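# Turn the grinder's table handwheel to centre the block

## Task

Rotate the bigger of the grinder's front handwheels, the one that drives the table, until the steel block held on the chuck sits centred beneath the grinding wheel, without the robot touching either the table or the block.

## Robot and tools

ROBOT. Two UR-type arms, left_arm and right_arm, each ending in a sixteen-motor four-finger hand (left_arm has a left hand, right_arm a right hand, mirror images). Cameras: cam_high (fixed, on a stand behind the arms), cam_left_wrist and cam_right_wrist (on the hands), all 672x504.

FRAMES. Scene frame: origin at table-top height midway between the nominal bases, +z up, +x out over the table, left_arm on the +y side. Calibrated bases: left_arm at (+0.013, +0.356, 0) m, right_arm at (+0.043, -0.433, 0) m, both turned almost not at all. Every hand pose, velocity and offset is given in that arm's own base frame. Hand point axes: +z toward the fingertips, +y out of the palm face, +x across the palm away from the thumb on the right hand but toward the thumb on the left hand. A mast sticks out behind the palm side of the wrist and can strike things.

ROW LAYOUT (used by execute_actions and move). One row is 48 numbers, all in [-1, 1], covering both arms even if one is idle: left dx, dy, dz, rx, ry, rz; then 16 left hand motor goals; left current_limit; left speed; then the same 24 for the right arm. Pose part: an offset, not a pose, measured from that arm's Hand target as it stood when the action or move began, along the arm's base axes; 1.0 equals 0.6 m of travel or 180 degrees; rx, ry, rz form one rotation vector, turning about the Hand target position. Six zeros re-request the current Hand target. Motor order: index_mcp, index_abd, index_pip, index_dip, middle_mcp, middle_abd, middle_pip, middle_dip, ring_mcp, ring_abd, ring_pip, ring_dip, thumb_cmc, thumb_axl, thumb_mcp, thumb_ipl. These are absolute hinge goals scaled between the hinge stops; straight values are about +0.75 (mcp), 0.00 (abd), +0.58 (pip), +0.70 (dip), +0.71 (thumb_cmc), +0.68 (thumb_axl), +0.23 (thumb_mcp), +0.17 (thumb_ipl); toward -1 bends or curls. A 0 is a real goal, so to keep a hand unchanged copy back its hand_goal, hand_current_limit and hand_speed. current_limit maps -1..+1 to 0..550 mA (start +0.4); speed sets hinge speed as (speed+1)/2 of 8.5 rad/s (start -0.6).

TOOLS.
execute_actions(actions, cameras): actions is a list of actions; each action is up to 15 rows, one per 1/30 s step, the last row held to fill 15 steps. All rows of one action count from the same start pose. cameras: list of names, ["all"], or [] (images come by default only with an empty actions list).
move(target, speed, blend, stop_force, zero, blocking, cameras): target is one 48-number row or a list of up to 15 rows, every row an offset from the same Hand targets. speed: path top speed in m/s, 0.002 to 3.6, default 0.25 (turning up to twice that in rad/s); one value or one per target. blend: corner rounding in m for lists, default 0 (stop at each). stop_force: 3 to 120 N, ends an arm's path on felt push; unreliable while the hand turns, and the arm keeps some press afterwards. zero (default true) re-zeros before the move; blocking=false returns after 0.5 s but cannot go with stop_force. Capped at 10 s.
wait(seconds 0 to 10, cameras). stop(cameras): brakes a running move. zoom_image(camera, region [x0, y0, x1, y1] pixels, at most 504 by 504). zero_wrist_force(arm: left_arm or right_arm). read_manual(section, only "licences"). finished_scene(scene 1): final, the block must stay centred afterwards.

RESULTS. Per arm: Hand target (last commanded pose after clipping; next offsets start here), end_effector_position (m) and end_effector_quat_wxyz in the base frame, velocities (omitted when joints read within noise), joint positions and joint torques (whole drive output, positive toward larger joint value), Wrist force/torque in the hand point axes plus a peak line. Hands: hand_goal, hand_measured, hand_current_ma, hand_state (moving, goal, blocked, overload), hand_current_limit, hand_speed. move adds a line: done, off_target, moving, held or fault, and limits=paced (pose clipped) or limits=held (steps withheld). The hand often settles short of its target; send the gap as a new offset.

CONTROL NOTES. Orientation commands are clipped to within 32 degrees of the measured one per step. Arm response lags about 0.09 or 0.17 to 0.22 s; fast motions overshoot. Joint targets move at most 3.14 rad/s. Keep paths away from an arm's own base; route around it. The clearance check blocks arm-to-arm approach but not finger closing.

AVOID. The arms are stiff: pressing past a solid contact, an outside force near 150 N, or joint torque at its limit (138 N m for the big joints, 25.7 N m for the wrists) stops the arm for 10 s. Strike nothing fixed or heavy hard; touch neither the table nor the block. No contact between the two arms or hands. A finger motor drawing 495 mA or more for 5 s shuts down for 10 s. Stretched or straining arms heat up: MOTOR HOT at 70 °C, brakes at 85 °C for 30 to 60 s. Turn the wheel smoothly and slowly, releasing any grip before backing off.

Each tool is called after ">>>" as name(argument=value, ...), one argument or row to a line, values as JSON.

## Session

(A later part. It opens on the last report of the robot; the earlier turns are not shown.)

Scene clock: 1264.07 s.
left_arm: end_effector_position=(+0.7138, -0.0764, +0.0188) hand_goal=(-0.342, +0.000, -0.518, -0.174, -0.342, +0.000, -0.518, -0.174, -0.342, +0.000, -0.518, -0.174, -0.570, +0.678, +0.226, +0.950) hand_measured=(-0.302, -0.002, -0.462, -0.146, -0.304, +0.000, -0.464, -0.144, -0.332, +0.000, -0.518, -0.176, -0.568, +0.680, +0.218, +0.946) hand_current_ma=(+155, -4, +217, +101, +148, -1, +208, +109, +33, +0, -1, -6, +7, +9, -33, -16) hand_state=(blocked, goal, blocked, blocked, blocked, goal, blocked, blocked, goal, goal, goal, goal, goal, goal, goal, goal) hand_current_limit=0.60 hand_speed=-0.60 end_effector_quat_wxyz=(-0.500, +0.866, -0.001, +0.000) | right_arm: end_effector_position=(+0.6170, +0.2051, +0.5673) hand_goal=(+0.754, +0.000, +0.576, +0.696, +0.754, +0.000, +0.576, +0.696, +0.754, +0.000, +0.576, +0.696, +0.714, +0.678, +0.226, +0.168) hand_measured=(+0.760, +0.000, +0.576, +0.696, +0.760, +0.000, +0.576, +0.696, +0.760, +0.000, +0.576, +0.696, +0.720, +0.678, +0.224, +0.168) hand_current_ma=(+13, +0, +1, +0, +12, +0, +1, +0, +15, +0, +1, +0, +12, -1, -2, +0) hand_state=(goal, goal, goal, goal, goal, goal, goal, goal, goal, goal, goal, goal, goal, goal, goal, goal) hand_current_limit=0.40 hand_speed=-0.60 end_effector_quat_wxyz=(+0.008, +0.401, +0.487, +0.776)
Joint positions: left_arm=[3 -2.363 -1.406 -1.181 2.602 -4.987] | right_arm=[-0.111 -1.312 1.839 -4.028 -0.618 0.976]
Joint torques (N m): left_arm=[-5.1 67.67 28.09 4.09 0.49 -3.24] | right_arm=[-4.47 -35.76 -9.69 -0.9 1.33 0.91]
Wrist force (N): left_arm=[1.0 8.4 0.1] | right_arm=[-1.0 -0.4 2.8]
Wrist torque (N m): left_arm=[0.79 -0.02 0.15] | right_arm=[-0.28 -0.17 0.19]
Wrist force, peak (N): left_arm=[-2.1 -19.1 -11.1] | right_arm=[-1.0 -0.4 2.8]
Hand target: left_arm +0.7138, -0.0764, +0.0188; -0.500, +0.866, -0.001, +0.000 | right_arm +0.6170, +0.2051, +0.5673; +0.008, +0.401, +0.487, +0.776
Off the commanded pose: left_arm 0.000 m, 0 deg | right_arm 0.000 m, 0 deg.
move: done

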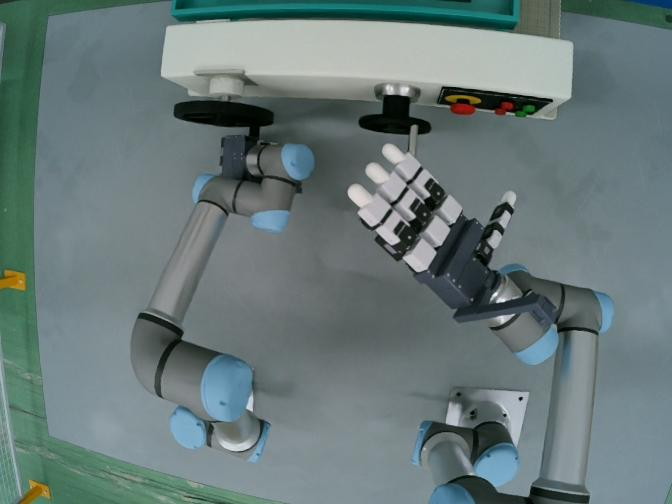

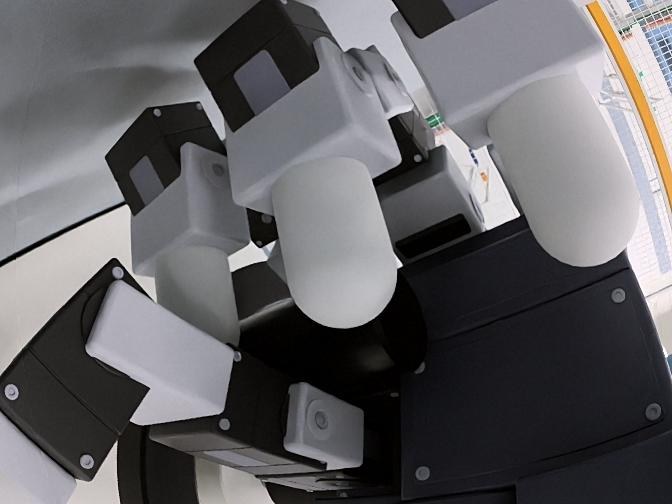

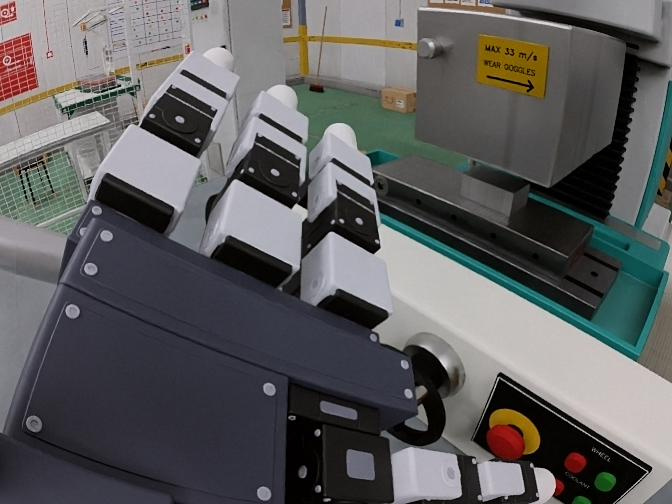

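>>> move(
  target=[0,0,0,0,0,0,-0.342,0,-0.518,-0.174,-0.342,0,-0.518,-0.174,-0.342,0,-0.518,-0.174,-0.571,0.678,0.226,0.95,0.6,-0.6,0.0877,0.0873,-0.157,0.0851,-0.0714,0,0.754,0,0.576,0.696,0.754,0,0.576,0.696,0.754,0,0.576,0.696,0.714,0.678,0.226,0.168,0.4,-0.6],
  speed=0.3,
  cameras=["cam_high"],
)

>>> move(
  target=[
    [0,0.0582,-0.012,0,0,0,-0.342,0,-0.518,-0.174,-0.342,0,-0.518,-0.174,-0.342,0,-0.518,-0.174,-0.571,0.678,0.226,0.95,0.6,-0.6,0,0,0,0,0,0,0.754,0,0.576,0.696,0.754,0,0.576,0.696,0.754,0,0.576,0.696,0.714,0.678,0.226,0.168,0.4,-0.6],
    [0,0.1168,-0.0017,0,0,0,-0.342,0,-0.518,-0.174,-0.342,0,-0.518,-0.174,-0.342,0,-0.518,-0.174,-0.571,0.678,0.226,0.95,0.6,-0.6,0,0,0,0,0,0,0.754,0,0.576,0.696,0.754,0,0.576,0.696,0.754,0,0.576,0.696,0.714,0.678,0.226,0.168,0.4,-0.6],
    [0,0.1685,0.0282,0,0,0,-0.342,0,-0.518,-0.174,-0.342,0,-0.518,-0.174,-0.342,0,-0.518,-0.174,-0.571,0.678,0.226,0.95,0.6,-0.6,0,0,0,0,0,0,0.754,0,0.576,0.696,0.754,0,0.576,0.696,0.754,0,0.576,0.696,0.714,0.678,0.226,0.168,0.4,-0.6],
  ],
  speed=0.06,
  blend=[0.015,0.015,0],
  stop_force=50,
  cameras=["all"],
)

>>> zoom_image(
  camera="cam_right_wrist",
  region=[336, 100, 672, 436],
)

Scene clock: 1313.00 s.
left_arm: end_effector_position=(+0.7138, -0.0764, +0.0188) hand_goal=(-0.342, +0.000, -0.518, -0.174, -0.342, +0.000, -0.518, -0.174, -0.342, +0.000, -0.518, -0.174, -0.570, +0.678, +0.226, +0.950) hand_measured=(-0.302, -0.002, -0.462, -0.146, -0.304, +0.000, -0.464, -0.144, -0.332, +0.000, -0.518, -0.176, -0.568, +0.680, +0.218, +0.946) hand_current_ma=(+155, -4, +217, +101, +148, -1, +208, +109, +33, +0, -1, -6, +7, +9, -33, -16) hand_state=(blocked, goal, blocked, blocked, blocked, goal, blocked, blocked, goal, goal, goal, goal, goal, goal, goal, goal) hand_current_limit=0.60 hand_speed=-0.60 end_effector_quat_wxyz=(-0.500, +0.866, -0.001, +0.000) | right_arm: end_effector_position=(+0.6696, +0.2575, +0.4731) hand_goal=(+0.754, +0.000, +0.576, +0.696, +0.754, +0.000, +0.576, +0.696, +0.754, +0.000, +0.576, +0.696, +0.714, +0.678, +0.226, +0.168) hand_measured=(+0.760, +0.000, +0.576, +0.696, +0.760, +0.000, +0.576, +0.696, +0.760, +0.000, +0.576, +0.696, +0.720, +0.678, +0.226, +0.168) hand_current_ma=(+13, +0, +1, +0, +12, +0, +1, +0, +15, +0, +1, +0, +12, -1, +0, +0) hand_state=(goal, goal, goal, goal, goal, goal, goal, goal, goal, goal, goal, goal, goal, goal, goal, goal) hand_current_limit=0.40 hand_speed=-0.60 end_effector_quat_wxyz=(+0.009, +0.309, +0.376, +0.873)
Joint positions: left_arm=[3 -2.363 -1.406 -1.181 2.602 -4.987] | right_arm=[0.08 -0.847 1.531 -4.547 -0.92 1.169]
Joint torques (N m): left_arm=[-5.66 69.16 28.24 4.1 0.33 -2.57] | right_arm=[-1.2 -34.25 -25.02 -1.06 -1.28 -1.66]
Wrist force (N): left_arm=[1.2 8.3 -0.1] | right_arm=[-0.6 -0.4 3.7]
Wrist torque (N m): left_arm=[0.79 -0.03 0.15] | right_arm=[-0.34 -0.29 0.20]
Wrist force, peak (N): left_arm=[1.0 8.8 0.2] | right_arm=[-1.4 -1.7 4.1]
Hand target: left_arm +0.7138, -0.0764, +0.0188; -0.500, +0.866, -0.001, +0.000 | right_arm +0.6696, +0.2574, +0.4731; +0.009, +0.309, +0.376, +0.874
Off the commanded pose: left_arm 0.000 m, 0 deg | right_arm 0.000 m, 0 deg.
move: done
Images, in order (width x height): cam_high 672x504.

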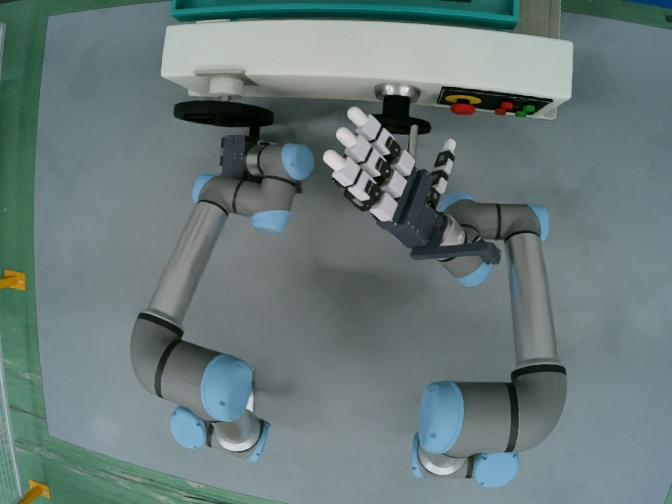

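Scene clock: 1315.87 s.
left_arm: end_effector_position=(+0.7138, +0.0247, +0.0357) hand_goal=(-0.342, +0.000, -0.518, -0.174, -0.342, +0.000, -0.518, -0.174, -0.342, +0.000, -0.518, -0.174, -0.570, +0.678, +0.226, +0.950) hand_measured=(-0.242, +0.000, -0.336, -0.118, -0.246, -0.002, -0.336, -0.116, -0.332, +0.000, -0.518, -0.176, -0.568, +0.680, +0.224, +0.946) hand_current_ma=(+440, -1, +440, +219, +432, -3, +440, +225, +31, +0, -1, -6, +5, +7, -9, -16) hand_state=(blocked, goal, blocked, blocked, blocked, goal, blocked, blocked, goal, goal, goal, goal, goal, goal, goal, goal) hand_current_limit=0.60 hand_speed=-0.60 end_effector_quat_wxyz=(-0.500, +0.866, -0.001, +0.000) | right_arm: end_effector_position=(+0.6696, +0.2574, +0.4731) hand_goal=(+0.754, +0.000, +0.576, +0.696, +0.754, +0.000, +0.576, +0.696, +0.754, +0.000, +0.576, +0.696, +0.714, +0.678, +0.226, +0.168) hand_measured=(+0.760, +0.000, +0.576, +0.696, +0.760, +0.000, +0.576, +0.696, +0.760, +0.000, +0.576, +0.696, +0.720, +0.678, +0.226, +0.168) hand_current_ma=(+13, +0, +1, +0, +12, +0, +1, +0, +15, +0, +1, +0, +12, -1, +0, +0) hand_state=(goal, goal, goal, goal, goal, goal, goal, goal, goal, goal, goal, goal, goal, goal, goal, goal) hand_current_limit=0.40 hand_speed=-0.60 end_effector_quat_wxyz=(+0.009, +0.309, +0.376, +0.874)
Joint positions: left_arm=[3.144 -2.319 -1.515 -0.872 2.619 -4.705] | right_arm=[0.08 -0.847 1.531 -4.548 -0.92 1.169]
Joint torques (N m): left_arm=[-5.05 44.57 29.06 1.26 1.4 -3.05] | right_arm=[2.87 -34.27 -26.81 -1.43 -2.78 0.48]
Wrist force (N): left_arm=[1.9 10.8 1.3] | right_arm=[-0.3 -0.3 3.5]
Wrist torque (N m): left_arm=[0.93 -0.04 0.14] | right_arm=[-0.32 -0.32 0.22]
Wrist force, peak (N): left_arm=[0.5 17.8 -17.7] | right_arm=[-0.3 -0.4 3.9]
Hand target: left_arm +0.7138, +0.0247, +0.0357; -0.500, +0.866, -0.001, +0.000 | right_arm +0.6696, +0.2574, +0.4731; +0.009, +0.309, +0.376, +0.874
Off the commanded pose: left_arm 0.000 m, 0 deg | right_arm 0.000 m, 0 deg.
move: done

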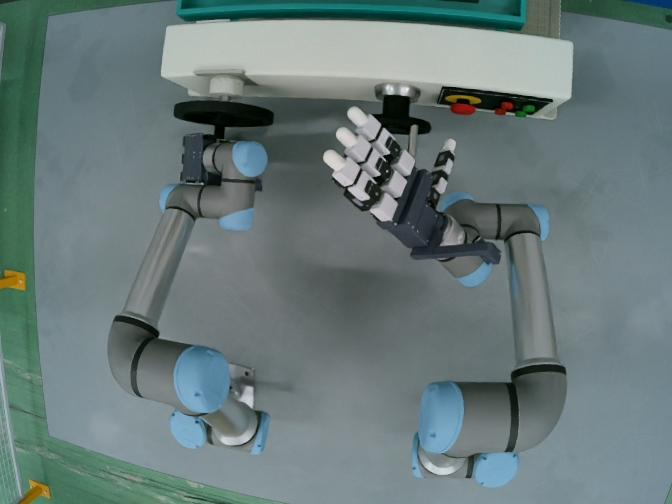

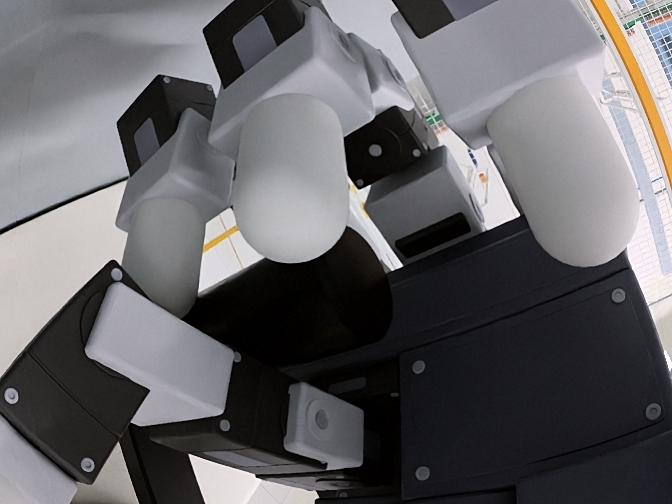

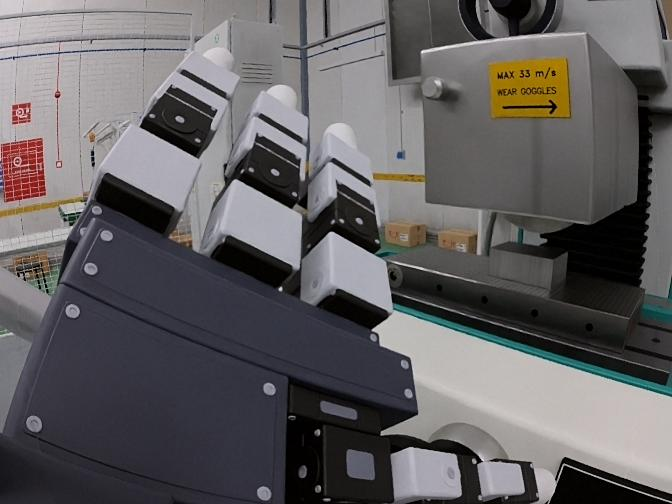

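Scaled by 1.500 from the camera's 672x504 image, which has a finer 960x720 frame.

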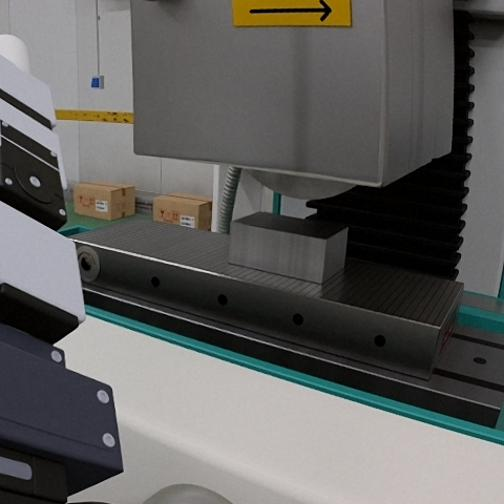

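>>> move(
  target=[
    [0,0.0078,0.045,-0.0833,0,0,-0.342,0,-0.518,-0.174,-0.342,0,-0.518,-0.174,-0.342,0,-0.518,-0.174,-0.571,0.678,0.226,0.95,0.7,-0.6,0,0,0,0,0,0,0.754,0,0.576,0.696,0.754,0,0.576,0.696,0.754,0,0.576,0.696,0.714,0.678,0.226,0.168,0.4,-0.6],
    [0,-0.0038,0.1012,-0.1667,0,0,-0.342,0,-0.518,-0.174,-0.342,0,-0.518,-0.174,-0.342,0,-0.518,-0.174,-0.571,0.678,0.226,0.95,0.7,-0.6,0,0,0,0,0,0,0.754,0,0.576,0.696,0.754,0,0.576,0.696,0.754,0,0.576,0.696,0.714,0.678,0.226,0.168,0.4,-0.6],
  ],
  speed=0.06,
  blend=[0.015,0],
  stop_force=60,
  cameras=["cam_left_wrist","cam_right_wrist"],
)

>>> zoom_image(
  camera="cam_right_wrist",
  region=[336, 100, 672, 436],
)

Scene clock: 1380.67 s.
left_arm: end_effector_position=(+0.7138, +0.0224, +0.0965) hand_goal=(-0.342, +0.000, -0.518, -0.174, -0.342, +0.000, -0.518, -0.174, -0.342, +0.000, -0.518, -0.174, -0.570, +0.678, +0.226, +0.950) hand_measured=(-0.288, -0.002, -0.336, -0.130, -0.298, -0.004, -0.340, -0.132, -0.332, +0.000, -0.518, -0.176, -0.568, +0.680, +0.224, +0.946) hand_current_ma=(+220, -4, +467, +165, +178, -10, +467, +162, +31, +0, -1, -6, +5, +7, -9, -14) hand_state=(blocked, goal, blocked, blocked, blocked, goal, blocked, blocked, goal, goal, goal, goal, goal, goal, goal, goal) hand_current_limit=0.70 hand_speed=-0.60 end_effector_quat_wxyz=(-0.259, +0.966, -0.001, +0.000) | right_arm: end_effector_position=(+0.6696, +0.2574, +0.4731) hand_goal=(+0.754, +0.000, +0.576, +0.696, +0.754, +0.000, +0.576, +0.696, +0.754, +0.000, +0.576, +0.696, +0.714, +0.678, +0.226, +0.168) hand_measured=(+0.760, +0.000, +0.576, +0.696, +0.760, +0.000, +0.576, +0.696, +0.760, +0.000, +0.576, +0.696, +0.720, +0.678, +0.226, +0.168) hand_current_ma=(+13, +0, +1, +0, +12, +0, +1, +0, +15, +0, +1, +0, +12, -1, +0, +0) hand_state=(goal, goal, goal, goal, goal, goal, goal, goal, goal, goal, goal, goal, goal, goal, goal, goal) hand_current_limit=0.40 hand_speed=-0.60 end_effector_quat_wxyz=(+0.009, +0.309, +0.376, +0.874)
Joint positions: left_arm=[3.308 -2.157 -1.486 -0.973 2.087 -4.519] | right_arm=[0.08 -0.847 1.531 -4.548 -0.92 1.169]
Joint torques (N m): left_arm=[4.11 39.36 15.41 4.02 5.37 -3.18] | right_arm=[3.35 -35.06 -26.82 -1.12 -2.46 0.68]
Wrist force (N): left_arm=[4.1 20.5 -4.1] | right_arm=[-0.4 -0.4 3.4]
Wrist torque (N m): left_arm=[1.53 -0.07 0.10] | right_arm=[-0.33 -0.31 0.22]
Wrist force, peak (N): left_arm=[4.2 22.7 -5.2] | right_arm=[-0.3 -0.3 4.0]
Hand target: left_arm +0.7138, +0.0224, +0.0965; -0.259, +0.966, -0.001, +0.000 | right_arm +0.6696, +0.2574, +0.4731; +0.009, +0.309, +0.376, +0.874
Off the commanded pose: left_arm 0.000 m, 0 deg | right_arm 0.000 m, 0 deg.
move: done
Images, in order (width x height): cam_left_wrist 672x504, cam_right_wrist 672x504.

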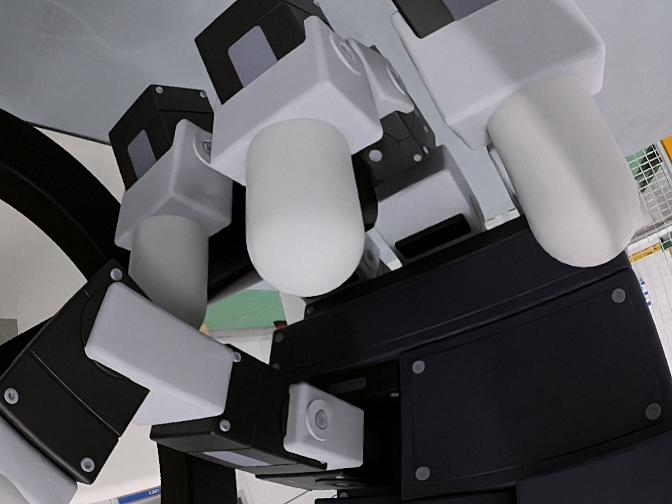

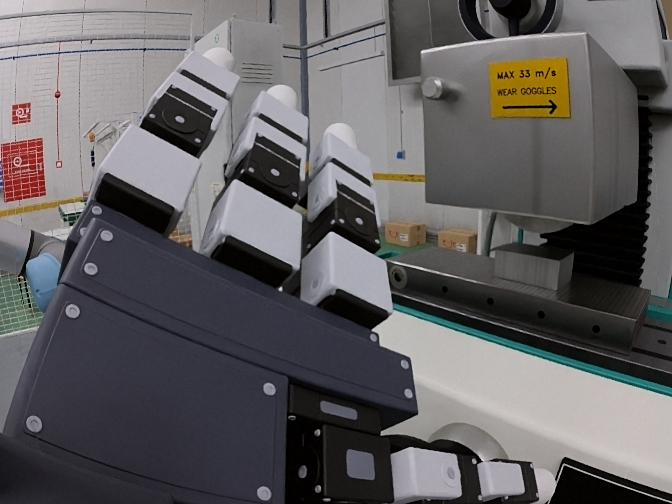

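Scaled by 1.500 from the camera's 672x504 image, which has a finer 960x720 frame.

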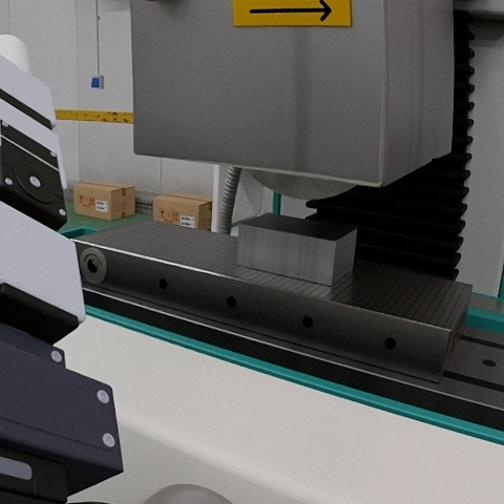

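>>> zoom_image(
  camera="cam_right_wrist",
  region=[470, 180, 620, 300],
)

Scaled by 3.360 from the camera's 672x504 image, which has a finer 960x720 frame.

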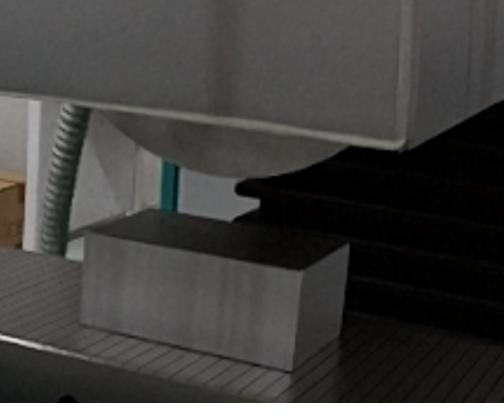

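>>> move(
  target=[0,0,0,0,0,0,-0.342,0,-0.518,-0.174,-0.342,0,-0.518,-0.174,-0.342,0,-0.518,-0.174,-0.571,0.678,0.226,0.95,0.5,-0.6,0.0783,0.2182,-0.014,0.0161,-0.0228,-0.1706,0.754,0,0.576,0.696,0.754,0,0.576,0.696,0.754,0,0.576,0.696,0.714,0.678,0.226,0.168,0.4,-0.6],
  speed=0.25,
  cameras=["cam_high","cam_right_wrist"],
)

>>> zoom_image(
  camera="cam_right_wrist",
  region=[370, 100, 570, 300],
)

Scene clock: 1444.83 s.
left_arm: end_effector_position=(+0.7138, +0.0224, +0.0965) hand_goal=(-0.342, +0.000, -0.518, -0.174, -0.342, +0.000, -0.518, -0.174, -0.342, +0.000, -0.518, -0.174, -0.570, +0.678, +0.226, +0.950) hand_measured=(-0.288, -0.002, -0.336, -0.130, -0.298, -0.004, -0.340, -0.132, -0.332, +0.000, -0.518, -0.176, -0.568, +0.680, +0.224, +0.946) hand_current_ma=(+220, -4, +413, +165, +178, -10, +412, +162, +31, +0, -1, -6, +5, +7, -9, -14) hand_state=(blocked, goal, blocked, blocked, blocked, goal, blocked, blocked, goal, goal, goal, goal, goal, goal, goal, goal) hand_current_limit=0.50 hand_speed=-0.60 end_effector_quat_wxyz=(-0.259, +0.966, -0.001, +0.000) | right_arm: end_effector_position=(+0.7101, +0.3752, +0.4644) hand_goal=(+0.754, +0.000, +0.576, +0.696, +0.754, +0.000, +0.576, +0.696, +0.754, +0.000, +0.576, +0.696, +0.714, +0.678, +0.226, +0.168) hand_measured=(+0.762, +0.002, +0.578, +0.696, +0.762, +0.002, +0.578, +0.696, +0.764, +0.002, +0.578, +0.696, +0.722, +0.678, +0.228, +0.168) hand_current_ma=(+18, +1, +2, +0, +17, +1, +2, +0, +21, +1, +2, +0, +18, -1, +2, +0) hand_state=(goal, goal, goal, goal, goal, goal, goal, goal, goal, goal, goal, goal, goal, goal, goal, goal) hand_current_limit=0.40 hand_speed=-0.60 end_effector_quat_wxyz=(+0.218, +0.363, +0.274, +0.864)
Joint positions: left_arm=[3.308 -2.157 -1.486 -0.973 2.087 -4.519] | right_arm=[0.41 -0.568 1.057 -4.257 -1.579 0.67]
Joint torques (N m): left_arm=[5.11 39.76 15.6 1.21 4.52 -3.07] | right_arm=[0.14 -54.42 -21.23 0.11 0.02 -0.45]
Wrist force (N): left_arm=[4.0 20.7 -4.1] | right_arm=[1.1 -0.2 3.5]
Wrist torque (N m): left_arm=[1.56 -0.06 0.09] | right_arm=[-0.30 -0.47 0.15]
Wrist force, peak (N): left_arm=[4.2 21.0 -4.1] | right_arm=[-3.0 -1.9 7.4]
Hand target: left_arm +0.7138, +0.0224, +0.0965; -0.259, +0.966, -0.001, +0.000 | right_arm +0.7101, +0.3752, +0.4644; +0.218, +0.363, +0.274, +0.864 (not the last commanded pose)
Off the commanded pose: left_arm 0.000 m, 0 deg | right_arm 0.015 m, 4 deg.
FORCE FAULT: contact force on the right arm reached its limit, and that arm stopped. The contact can be on any part of that arm, not only on its tool. That arm's remaining commands of this call were not run. That arm is still stopped at the end of this call. That arm stays stopped for about 10 more seconds. Until then a move that you send moves the other arm only, and its call returns only when the move has ended. Once the stop has ended, the next robot result says so. If the stop ends while you think or write, that arm runs what you send next, counted from a new Hand target: where the arm stands when the stop ends. While its stop runs, that arm, its gripper or tool too, takes no new command. Until it ends, the stop uses up actions while you think or wait. An arm that is not stopped still takes commands.
move: fault (right_arm)
Images, in order (width x height): cam_high 672x504, cam_right_wrist 672x504.

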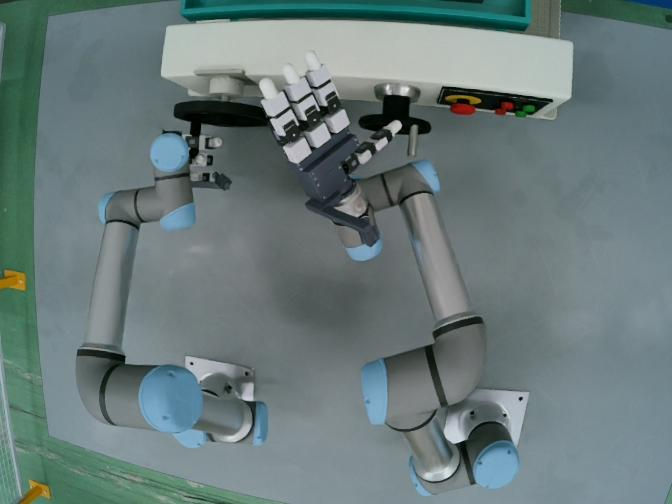

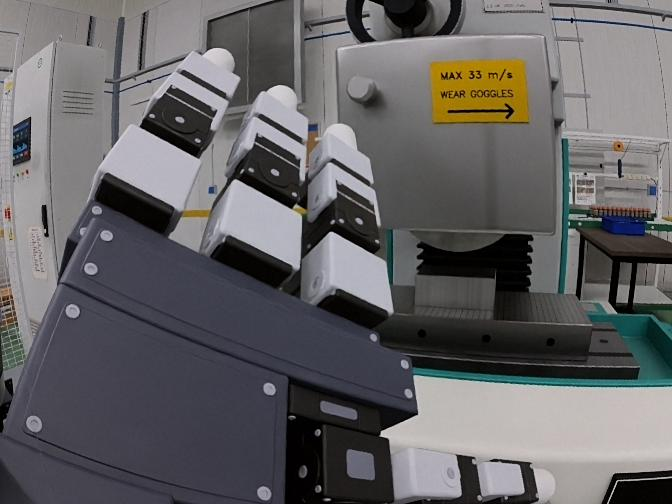

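Scaled by 2.520 from the camera's 672x504 image, which has a finer 960x720 frame.

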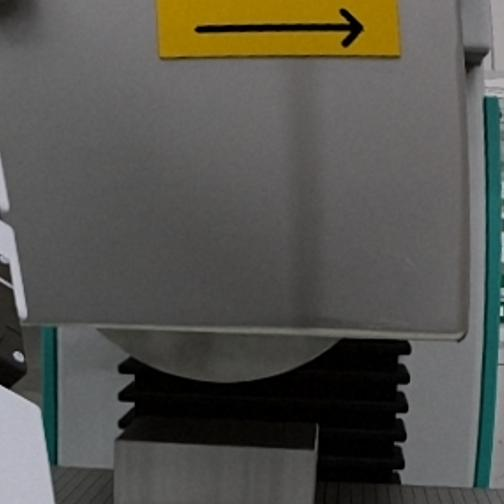

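>>> zoom_image(
  camera="cam_right_wrist",
  region=[390, 220, 520, 330],
)

Scaled by 3.877 from the camera's 672x504 image, which has a finer 960x720 frame.

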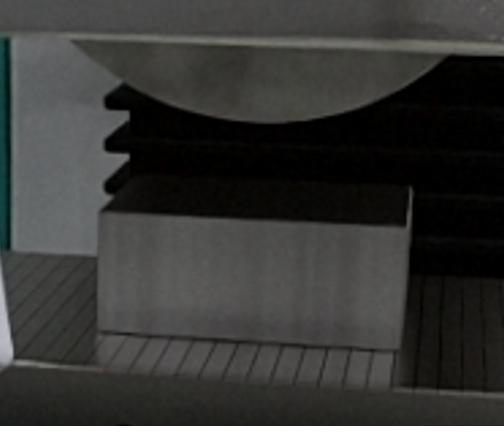

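>>> wait(
  seconds=1,
  cameras=["all"],
)

>>> zoom_image(
  camera="cam_high",
  region=[250, 60, 500, 280],
)

>>> zoom_image(
  camera="cam_right_wrist",
  region=[380, 200, 560, 340],
)

Scene clock: 1551.73 s.
left_arm: end_effector_position=(+0.7138, +0.0224, +0.0965) hand_goal=(-0.342, +0.000, -0.518, -0.174, -0.342, +0.000, -0.518, -0.174, -0.342, +0.000, -0.518, -0.174, -0.570, +0.678, +0.226, +0.950) hand_measured=(-0.288, -0.002, -0.336, -0.130, -0.298, -0.004, -0.340, -0.132, -0.332, +0.000, -0.518, -0.176, -0.568, +0.680, +0.224, +0.946) hand_current_ma=(+220, -4, +413, +165, +178, -10, +412, +162, +31, +0, -1, -6, +5, +7, -9, -14) hand_state=(blocked, goal, blocked, blocked, blocked, goal, blocked, blocked, goal, goal, goal, goal, goal, goal, goal, goal) hand_current_limit=0.50 hand_speed=-0.60 end_effector_quat_wxyz=(-0.259, +0.966, -0.001, +0.000) | right_arm: end_effector_position=(+0.7101, +0.3752, +0.4644) hand_goal=(+0.754, +0.000, +0.576, +0.696, +0.754, +0.000, +0.576, +0.696, +0.754, +0.000, +0.576, +0.696, +0.714, +0.678, +0.226, +0.168) hand_measured=(+0.762, +0.002, +0.578, +0.696, +0.762, +0.002, +0.578, +0.696, +0.764, +0.002, +0.578, +0.696, +0.722, +0.678, +0.228, +0.168) hand_current_ma=(+18, +1, +2, +0, +17, +1, +2, +0, +21, +1, +2, +0, +18, -1, +2, +0) hand_state=(goal, goal, goal, goal, goal, goal, goal, goal, goal, goal, goal, goal, goal, goal, goal, goal) hand_current_limit=0.40 hand_speed=-0.60 end_effector_quat_wxyz=(+0.218, +0.363, +0.274, +0.864)
Joint positions: left_arm=[3.308 -2.157 -1.486 -0.973 2.087 -4.519] | right_arm=[0.41 -0.568 1.057 -4.257 -1.579 0.67]
Joint torques (N m): left_arm=[5.33 39.11 15.34 1.32 3.38 -2.6] | right_arm=[0.05 -54.86 -19.23 -0.05 0.21 -0.34]
Wrist force (N): left_arm=[4.3 20.8 -4.0] | right_arm=[1.2 -0.4 3.8]
Wrist torque (N m): left_arm=[1.58 -0.10 0.12] | right_arm=[-0.34 -0.49 0.16]
Wrist force, peak (N): left_arm=[4.5 21.0 -4.3] | right_arm=[1.1 -0.5 3.8]
Hand target: left_arm +0.7138, +0.0224, +0.0965; -0.259, +0.966, -0.001, +0.000 | right_arm +0.7101, +0.3752, +0.4644; +0.218, +0.363, +0.274, +0.864 (not the last commanded pose)
Off the commanded pose: left_arm 0.000 m, 0 deg | right_arm 0.015 m, 4 deg.
FORCE FAULT, CONTINUED: the right arm's stop, for the force fault that an earlier result reported, is over. The rest of the stop counts as 19 of the actions that you can send in this scene. That arm's target is now where it stood when the stop ended, not its last command. That arm accepts commands again.
wait: 1.00 s; at rest from the start

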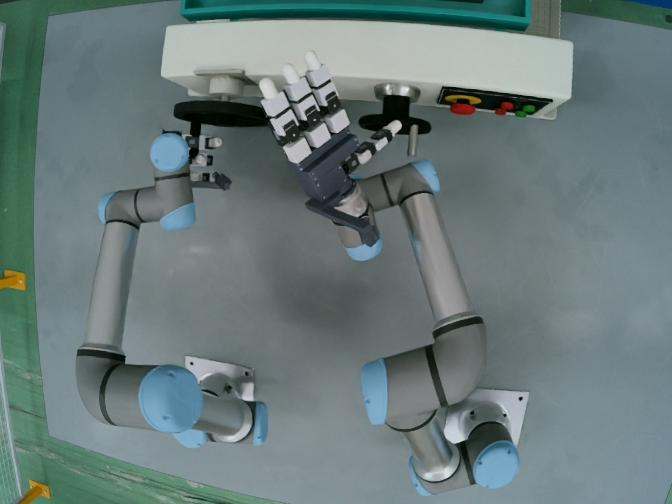

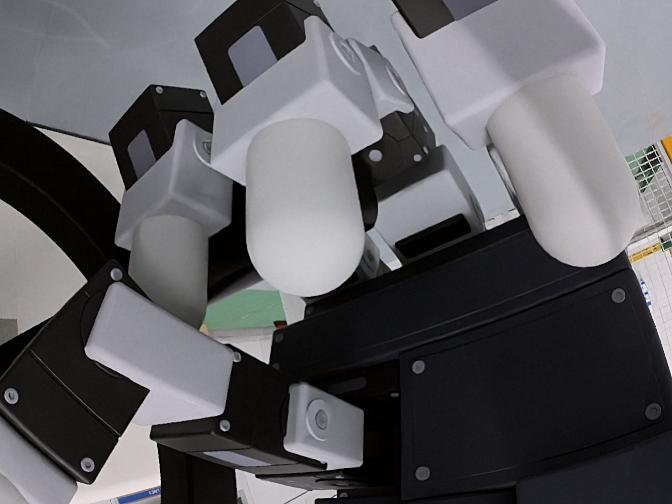

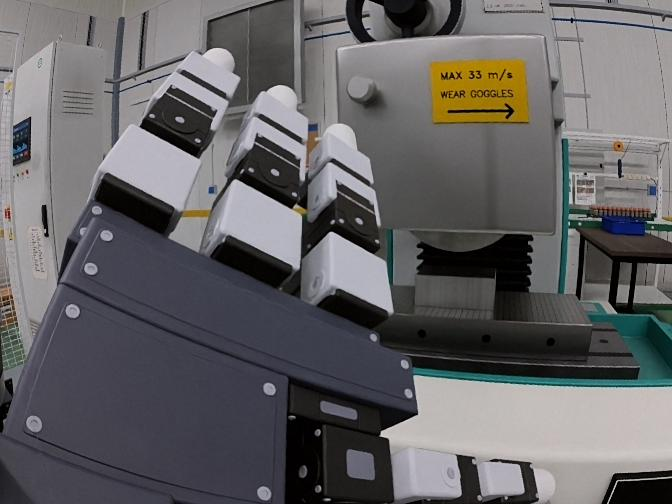

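Scaled by 2.016 from the camera's 672x504 image, which has a finer 960x720 frame.

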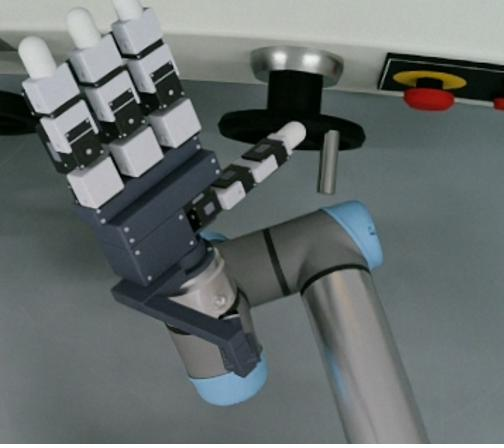

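Scaled by 2.800 from the camera's 672x504 image, which has a finer 960x720 frame.

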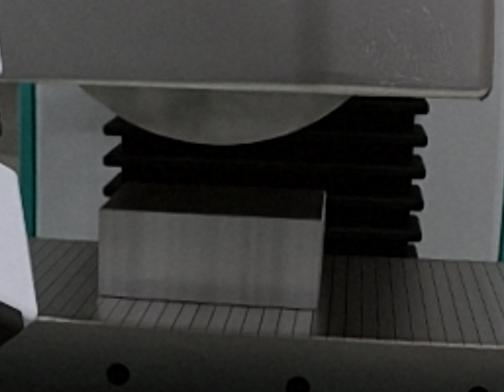

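>>> move(
  target=[
    [0,0,0,0,0,0,-0.342,0,-0.518,-0.174,-0.342,0,-0.518,-0.174,-0.342,0,-0.518,-0.174,-0.571,0.678,0.226,0.95,0.5,-0.6,-0.0833,0,0,0,0,0,0.754,0,0.576,0.696,0.754,0,0.576,0.696,0.754,0,0.576,0.696,0.714,0.678,0.226,0.168,0.4,-0.6],
    [0,0,0,0,0,0,-0.342,0,-0.518,-0.174,-0.342,0,-0.518,-0.174,-0.342,0,-0.518,-0.174,-0.571,0.678,0.226,0.95,0.5,-0.6,-0.0833,0.0917,0,0,0,0,0.754,0,0.576,0.696,0.754,0,0.576,0.696,0.754,0,0.576,0.696,0.714,0.678,0.226,0.168,0.4,-0.6],
  ],
  speed=0.12,
  cameras=["cam_high","cam_right_wrist"],
)

>>> zoom_image(
  camera="cam_right_wrist",
  region=[350, 180, 550, 340],
)

>>> zoom_image(
  camera="cam_high",
  region=[250, 60, 500, 280],
)

Scene clock: 1570.87 s.
left_arm: end_effector_position=(+0.7138, +0.0224, +0.0965) hand_goal=(-0.342, +0.000, -0.518, -0.174, -0.342, +0.000, -0.518, -0.174, -0.342, +0.000, -0.518, -0.174, -0.570, +0.678, +0.226, +0.950) hand_measured=(-0.288, -0.002, -0.336, -0.130, -0.298, -0.004, -0.340, -0.132, -0.332, +0.000, -0.518, -0.176, -0.568, +0.680, +0.224, +0.946) hand_current_ma=(+220, -4, +413, +165, +178, -10, +412, +162, +31, +0, -1, -6, +5, +7, -9, -14) hand_state=(blocked, goal, blocked, blocked, blocked, goal, blocked, blocked, goal, goal, goal, goal, goal, goal, goal, goal) hand_current_limit=0.50 hand_speed=-0.60 end_effector_quat_wxyz=(-0.259, +0.966, -0.001, +0.000) | right_arm: end_effector_position=(+0.6602, +0.4302, +0.4643) hand_goal=(+0.754, +0.000, +0.576, +0.696, +0.754, +0.000, +0.576, +0.696, +0.754, +0.000, +0.576, +0.696, +0.714, +0.678, +0.226, +0.168) hand_measured=(+0.762, +0.002, +0.578, +0.696, +0.762, +0.002, +0.578, +0.696, +0.764, +0.002, +0.578, +0.696, +0.722, +0.678, +0.228, +0.168) hand_current_ma=(+18, +1, +2, +0, +17, +1, +2, +0, +21, +1, +2, +0, +18, -1, +2, +0) hand_state=(goal, goal, goal, goal, goal, goal, goal, goal, goal, goal, goal, goal, goal, goal, goal, goal) hand_current_limit=0.40 hand_speed=-0.60 end_effector_quat_wxyz=(+0.218, +0.363, +0.274, +0.864)
Joint positions: left_arm=[3.308 -2.157 -1.486 -0.973 2.087 -4.519] | right_arm=[0.522 -0.579 1.08 -4.272 -1.669 0.605]
Joint torques (N m): left_arm=[5.16 39.93 15.41 1.23 3.15 -2.37] | right_arm=[-3.85 -61.04 -17.54 -1.12 2.33 1.42]
Wrist force (N): left_arm=[4.1 20.8 -3.9] | right_arm=[1.3 -0.2 3.4]
Wrist torque (N m): left_arm=[1.56 -0.06 0.10] | right_arm=[-0.25 -0.53 0.26]
Wrist force, peak (N): left_arm=[4.3 21.0 -4.0] | right_arm=[0.4 -0.5 4.4]
Hand target: left_arm +0.7138, +0.0224, +0.0965; -0.259, +0.966, -0.001, +0.000 | right_arm +0.6602, +0.4302, +0.4644; +0.218, +0.363, +0.274, +0.864
Off the commanded pose: left_arm 0.000 m, 0 deg | right_arm 0.000 m, 0 deg.
move: done
Images, in order (width x height): cam_high 672x504, cam_right_wrist 672x504.

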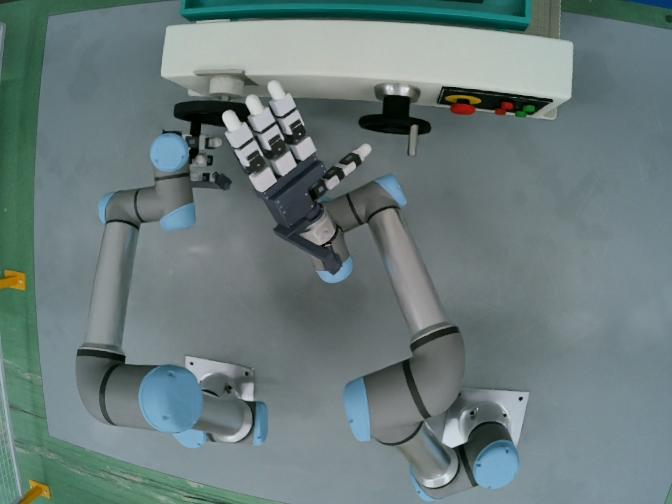

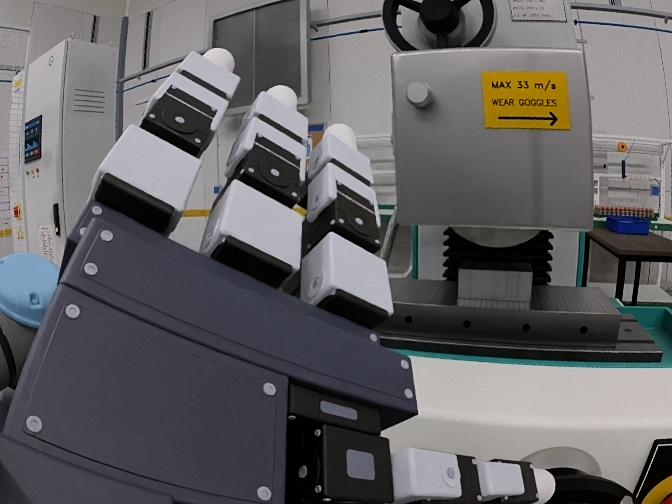

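Scaled by 2.520 from the camera's 672x504 image, which has a finer 960x720 frame.

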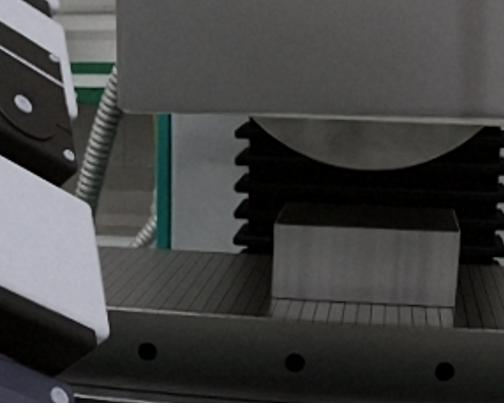

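Scaled by 2.016 from the camera's 672x504 image, which has a finer 960x720 frame.

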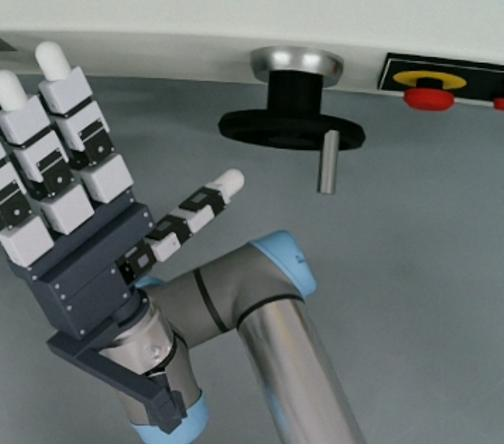

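>>> zoom_image(
  camera="cam_right_wrist",
  region=[435, 215, 555, 310],
)

Scaled by 4.200 from the camera's 672x504 image, which has a finer 960x720 frame.

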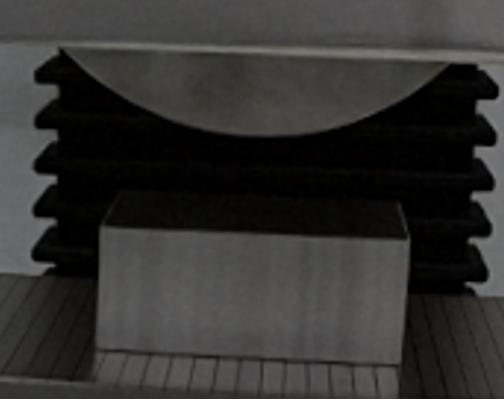

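>>> move(
  target=[0,-0.0283,-0.0688,0,0,0,-0.342,0,-0.518,-0.174,-0.342,0,-0.518,-0.174,-0.342,0,-0.518,-0.174,-0.571,0.678,0.226,0.95,0.5,-0.6,0,0,0,0,0,0,0.754,0,0.576,0.696,0.754,0,0.576,0.696,0.754,0,0.576,0.696,0.714,0.678,0.226,0.168,0.4,-0.6],
  speed=0.04,
  stop_force=60,
  cameras=["cam_left_wrist","cam_right_wrist"],
)

>>> zoom_image(
  camera="cam_right_wrist",
  region=[435, 215, 555, 310],
)

Scene clock: 1619.83 s.
left_arm: end_effector_position=(+0.7138, +0.0054, +0.0552) hand_goal=(-0.342, +0.000, -0.518, -0.174, -0.342, +0.000, -0.518, -0.174, -0.342, +0.000, -0.518, -0.174, -0.570, +0.678, +0.226, +0.950) hand_measured=(-0.326, -0.002, -0.496, -0.162, -0.336, -0.002, -0.498, -0.158, -0.332, +0.000, -0.518, -0.176, -0.570, +0.684, +0.236, +0.946) hand_current_ma=(+52, -4, +76, +41, +17, -6, +67, +54, +31, +0, -1, -6, -2, +21, +44, -14) hand_state=(goal, goal, blocked, goal, goal, goal, goal, goal, goal, goal, goal, goal, goal, goal, goal, goal) hand_current_limit=0.50 hand_speed=-0.60 end_effector_quat_wxyz=(-0.259, +0.966, -0.001, +0.000) | right_arm: end_effector_position=(+0.6602, +0.4302, +0.4644) hand_goal=(+0.754, +0.000, +0.576, +0.696, +0.754, +0.000, +0.576, +0.696, +0.754, +0.000, +0.576, +0.696, +0.714, +0.678, +0.226, +0.168) hand_measured=(+0.762, +0.002, +0.578, +0.696, +0.762, +0.002, +0.578, +0.696, +0.764, +0.002, +0.578, +0.696, +0.722, +0.678, +0.228, +0.168) hand_current_ma=(+18, +1, +2, +0, +17, +1, +2, +0, +21, +1, +2, +0, +18, -1, +2, +0) hand_state=(goal, goal, goal, goal, goal, goal, goal, goal, goal, goal, goal, goal, goal, goal, goal, goal) hand_current_limit=0.40 hand_speed=-0.60 end_effector_quat_wxyz=(+0.218, +0.363, +0.274, +0.864)
Joint positions: left_arm=[3.284 -2.207 -1.519 -0.904 2.089 -4.547] | right_arm=[0.522 -0.579 1.08 -4.272 -1.669 0.605]
Joint torques (N m): left_arm=[10.94 55.57 25.74 0.82 2.22 2.39] | right_arm=[-8.74 -63.49 -20.59 0.68 2.4 1.52]
Wrist force (N): left_arm=[0.3 2.8 -8.4] | right_arm=[1.2 -0.5 3.1]
Wrist torque (N m): left_arm=[0.82 0.11 0.36] | right_arm=[-0.25 -0.52 0.25]
Wrist force, peak (N): left_arm=[-5.9 -21.3 -4.0] | right_arm=[1.3 -0.8 3.5]
Hand target: left_arm +0.7138, +0.0054, +0.0552; -0.259, +0.966, -0.001, +0.000 | right_arm +0.6602, +0.4302, +0.4644; +0.218, +0.363, +0.274, +0.864
Off the commanded pose: left_arm 0.000 m, 0 deg | right_arm 0.000 m, 0 deg.
move: done
Images, in order (width x height): cam_left_wrist 672x504, cam_right_wrist 672x504.

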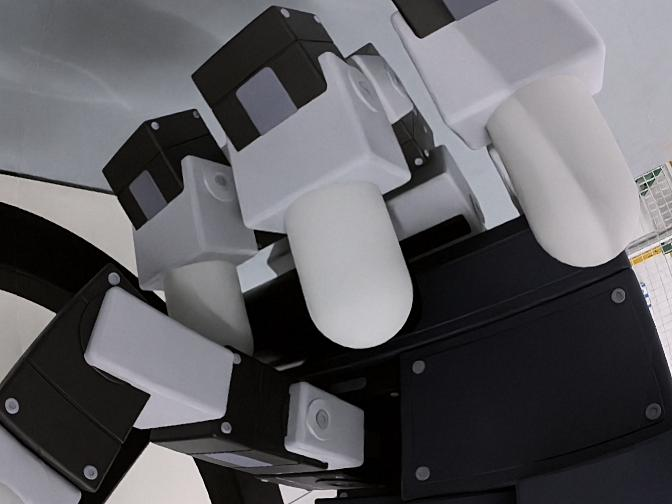

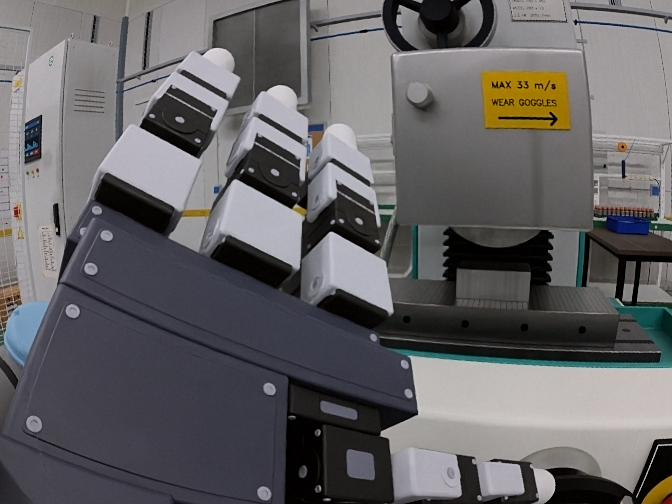

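Scaled by 4.200 from the camera's 672x504 image, which has a finer 960x720 frame.

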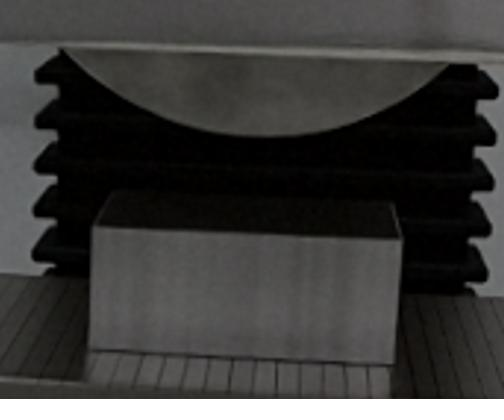

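>>> move(
  target=[0,-0.0112,-0.0142,0,0,0,-0.342,0,-0.518,-0.174,-0.342,0,-0.518,-0.174,-0.342,0,-0.518,-0.174,-0.571,0.678,0.226,0.95,0.5,-0.6,0,0,0,0,0,0,0.754,0,0.576,0.696,0.754,0,0.576,0.696,0.754,0,0.576,0.696,0.714,0.678,0.226,0.168,0.4,-0.6],
  speed=0.03,
  stop_force=60,
  cameras=["cam_right_wrist"],
)

>>> zoom_image(
  camera="cam_right_wrist",
  region=[435, 215, 555, 310],
)

Scene clock: 1632.23 s.
left_arm: end_effector_position=(+0.7138, -0.0013, +0.0467) hand_goal=(-0.342, +0.000, -0.518, -0.174, -0.342, +0.000, -0.518, -0.174, -0.342, +0.000, -0.518, -0.174, -0.570, +0.678, +0.226, +0.950) hand_measured=(-0.326, -0.002, -0.496, -0.162, -0.336, -0.002, -0.498, -0.158, -0.332, +0.000, -0.518, -0.176, -0.572, +0.684, +0.236, +0.946) hand_current_ma=(+54, -2, +76, +41, +17, -6, +67, +54, +31, +0, -1, -6, -3, +21, +44, -14) hand_state=(goal, goal, blocked, goal, goal, goal, goal, goal, goal, goal, goal, goal, goal, goal, goal, goal) hand_current_limit=0.50 hand_speed=-0.60 end_effector_quat_wxyz=(-0.259, +0.966, -0.001, +0.000) | right_arm: end_effector_position=(+0.6602, +0.4302, +0.4644) hand_goal=(+0.754, +0.000, +0.576, +0.696, +0.754, +0.000, +0.576, +0.696, +0.754, +0.000, +0.576, +0.696, +0.714, +0.678, +0.226, +0.168) hand_measured=(+0.762, +0.002, +0.578, +0.696, +0.762, +0.002, +0.578, +0.696, +0.764, +0.002, +0.578, +0.696, +0.722, +0.678, +0.228, +0.168) hand_current_ma=(+18, +1, +2, +0, +17, +1, +2, +0, +21, +1, +2, +0, +18, -1, +2, +0) hand_state=(goal, goal, goal, goal, goal, goal, goal, goal, goal, goal, goal, goal, goal, goal, goal, goal) hand_current_limit=0.40 hand_speed=-0.60 end_effector_quat_wxyz=(+0.218, +0.363, +0.274, +0.864)
Joint positions: left_arm=[3.274 -2.218 -1.524 -0.894 2.09 -4.558] | right_arm=[0.522 -0.579 1.08 -4.272 -1.669 0.605]
Joint torques (N m): left_arm=[7.62 54.19 24.49 -0.02 1.44 2.21] | right_arm=[-8.21 -62.85 -12.89 -0.6 2.2 1.45]
Wrist force (N): left_arm=[-1.5 -4.8 -7.7] | right_arm=[1.2 -0.6 3.3]
Wrist torque (N m): left_arm=[0.23 0.22 0.38] | right_arm=[-0.28 -0.53 0.24]
Wrist force, peak (N): left_arm=[-7.1 -13.5 -10.5] | right_arm=[1.3 -0.4 3.5]
Hand target: left_arm +0.7138, -0.0013, +0.0467; -0.259, +0.966, -0.001, +0.000 | right_arm +0.6602, +0.4302, +0.4644; +0.218, +0.363, +0.274, +0.864
Off the commanded pose: left_arm 0.000 m, 0 deg | right_arm 0.000 m, 0 deg.
move: done
Images, in order (width x height): cam_right_wrist 672x504.

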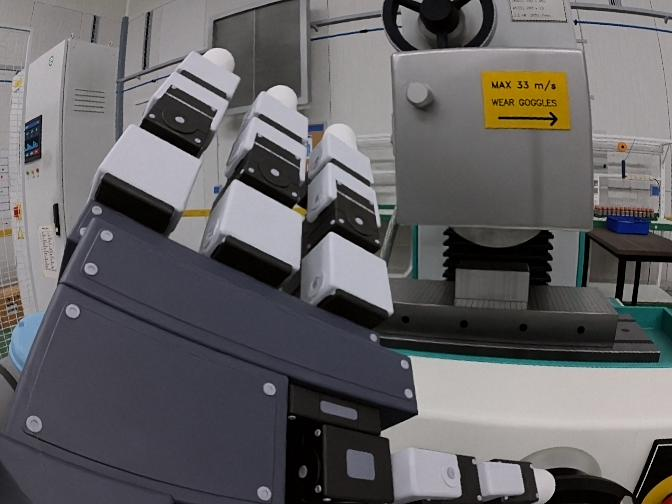

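Scaled by 4.200 from the camera's 672x504 image, which has a finer 960x720 frame.

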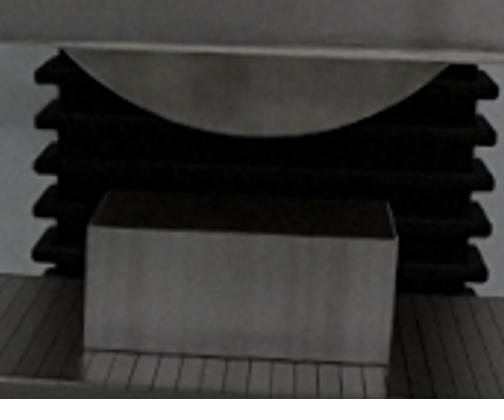

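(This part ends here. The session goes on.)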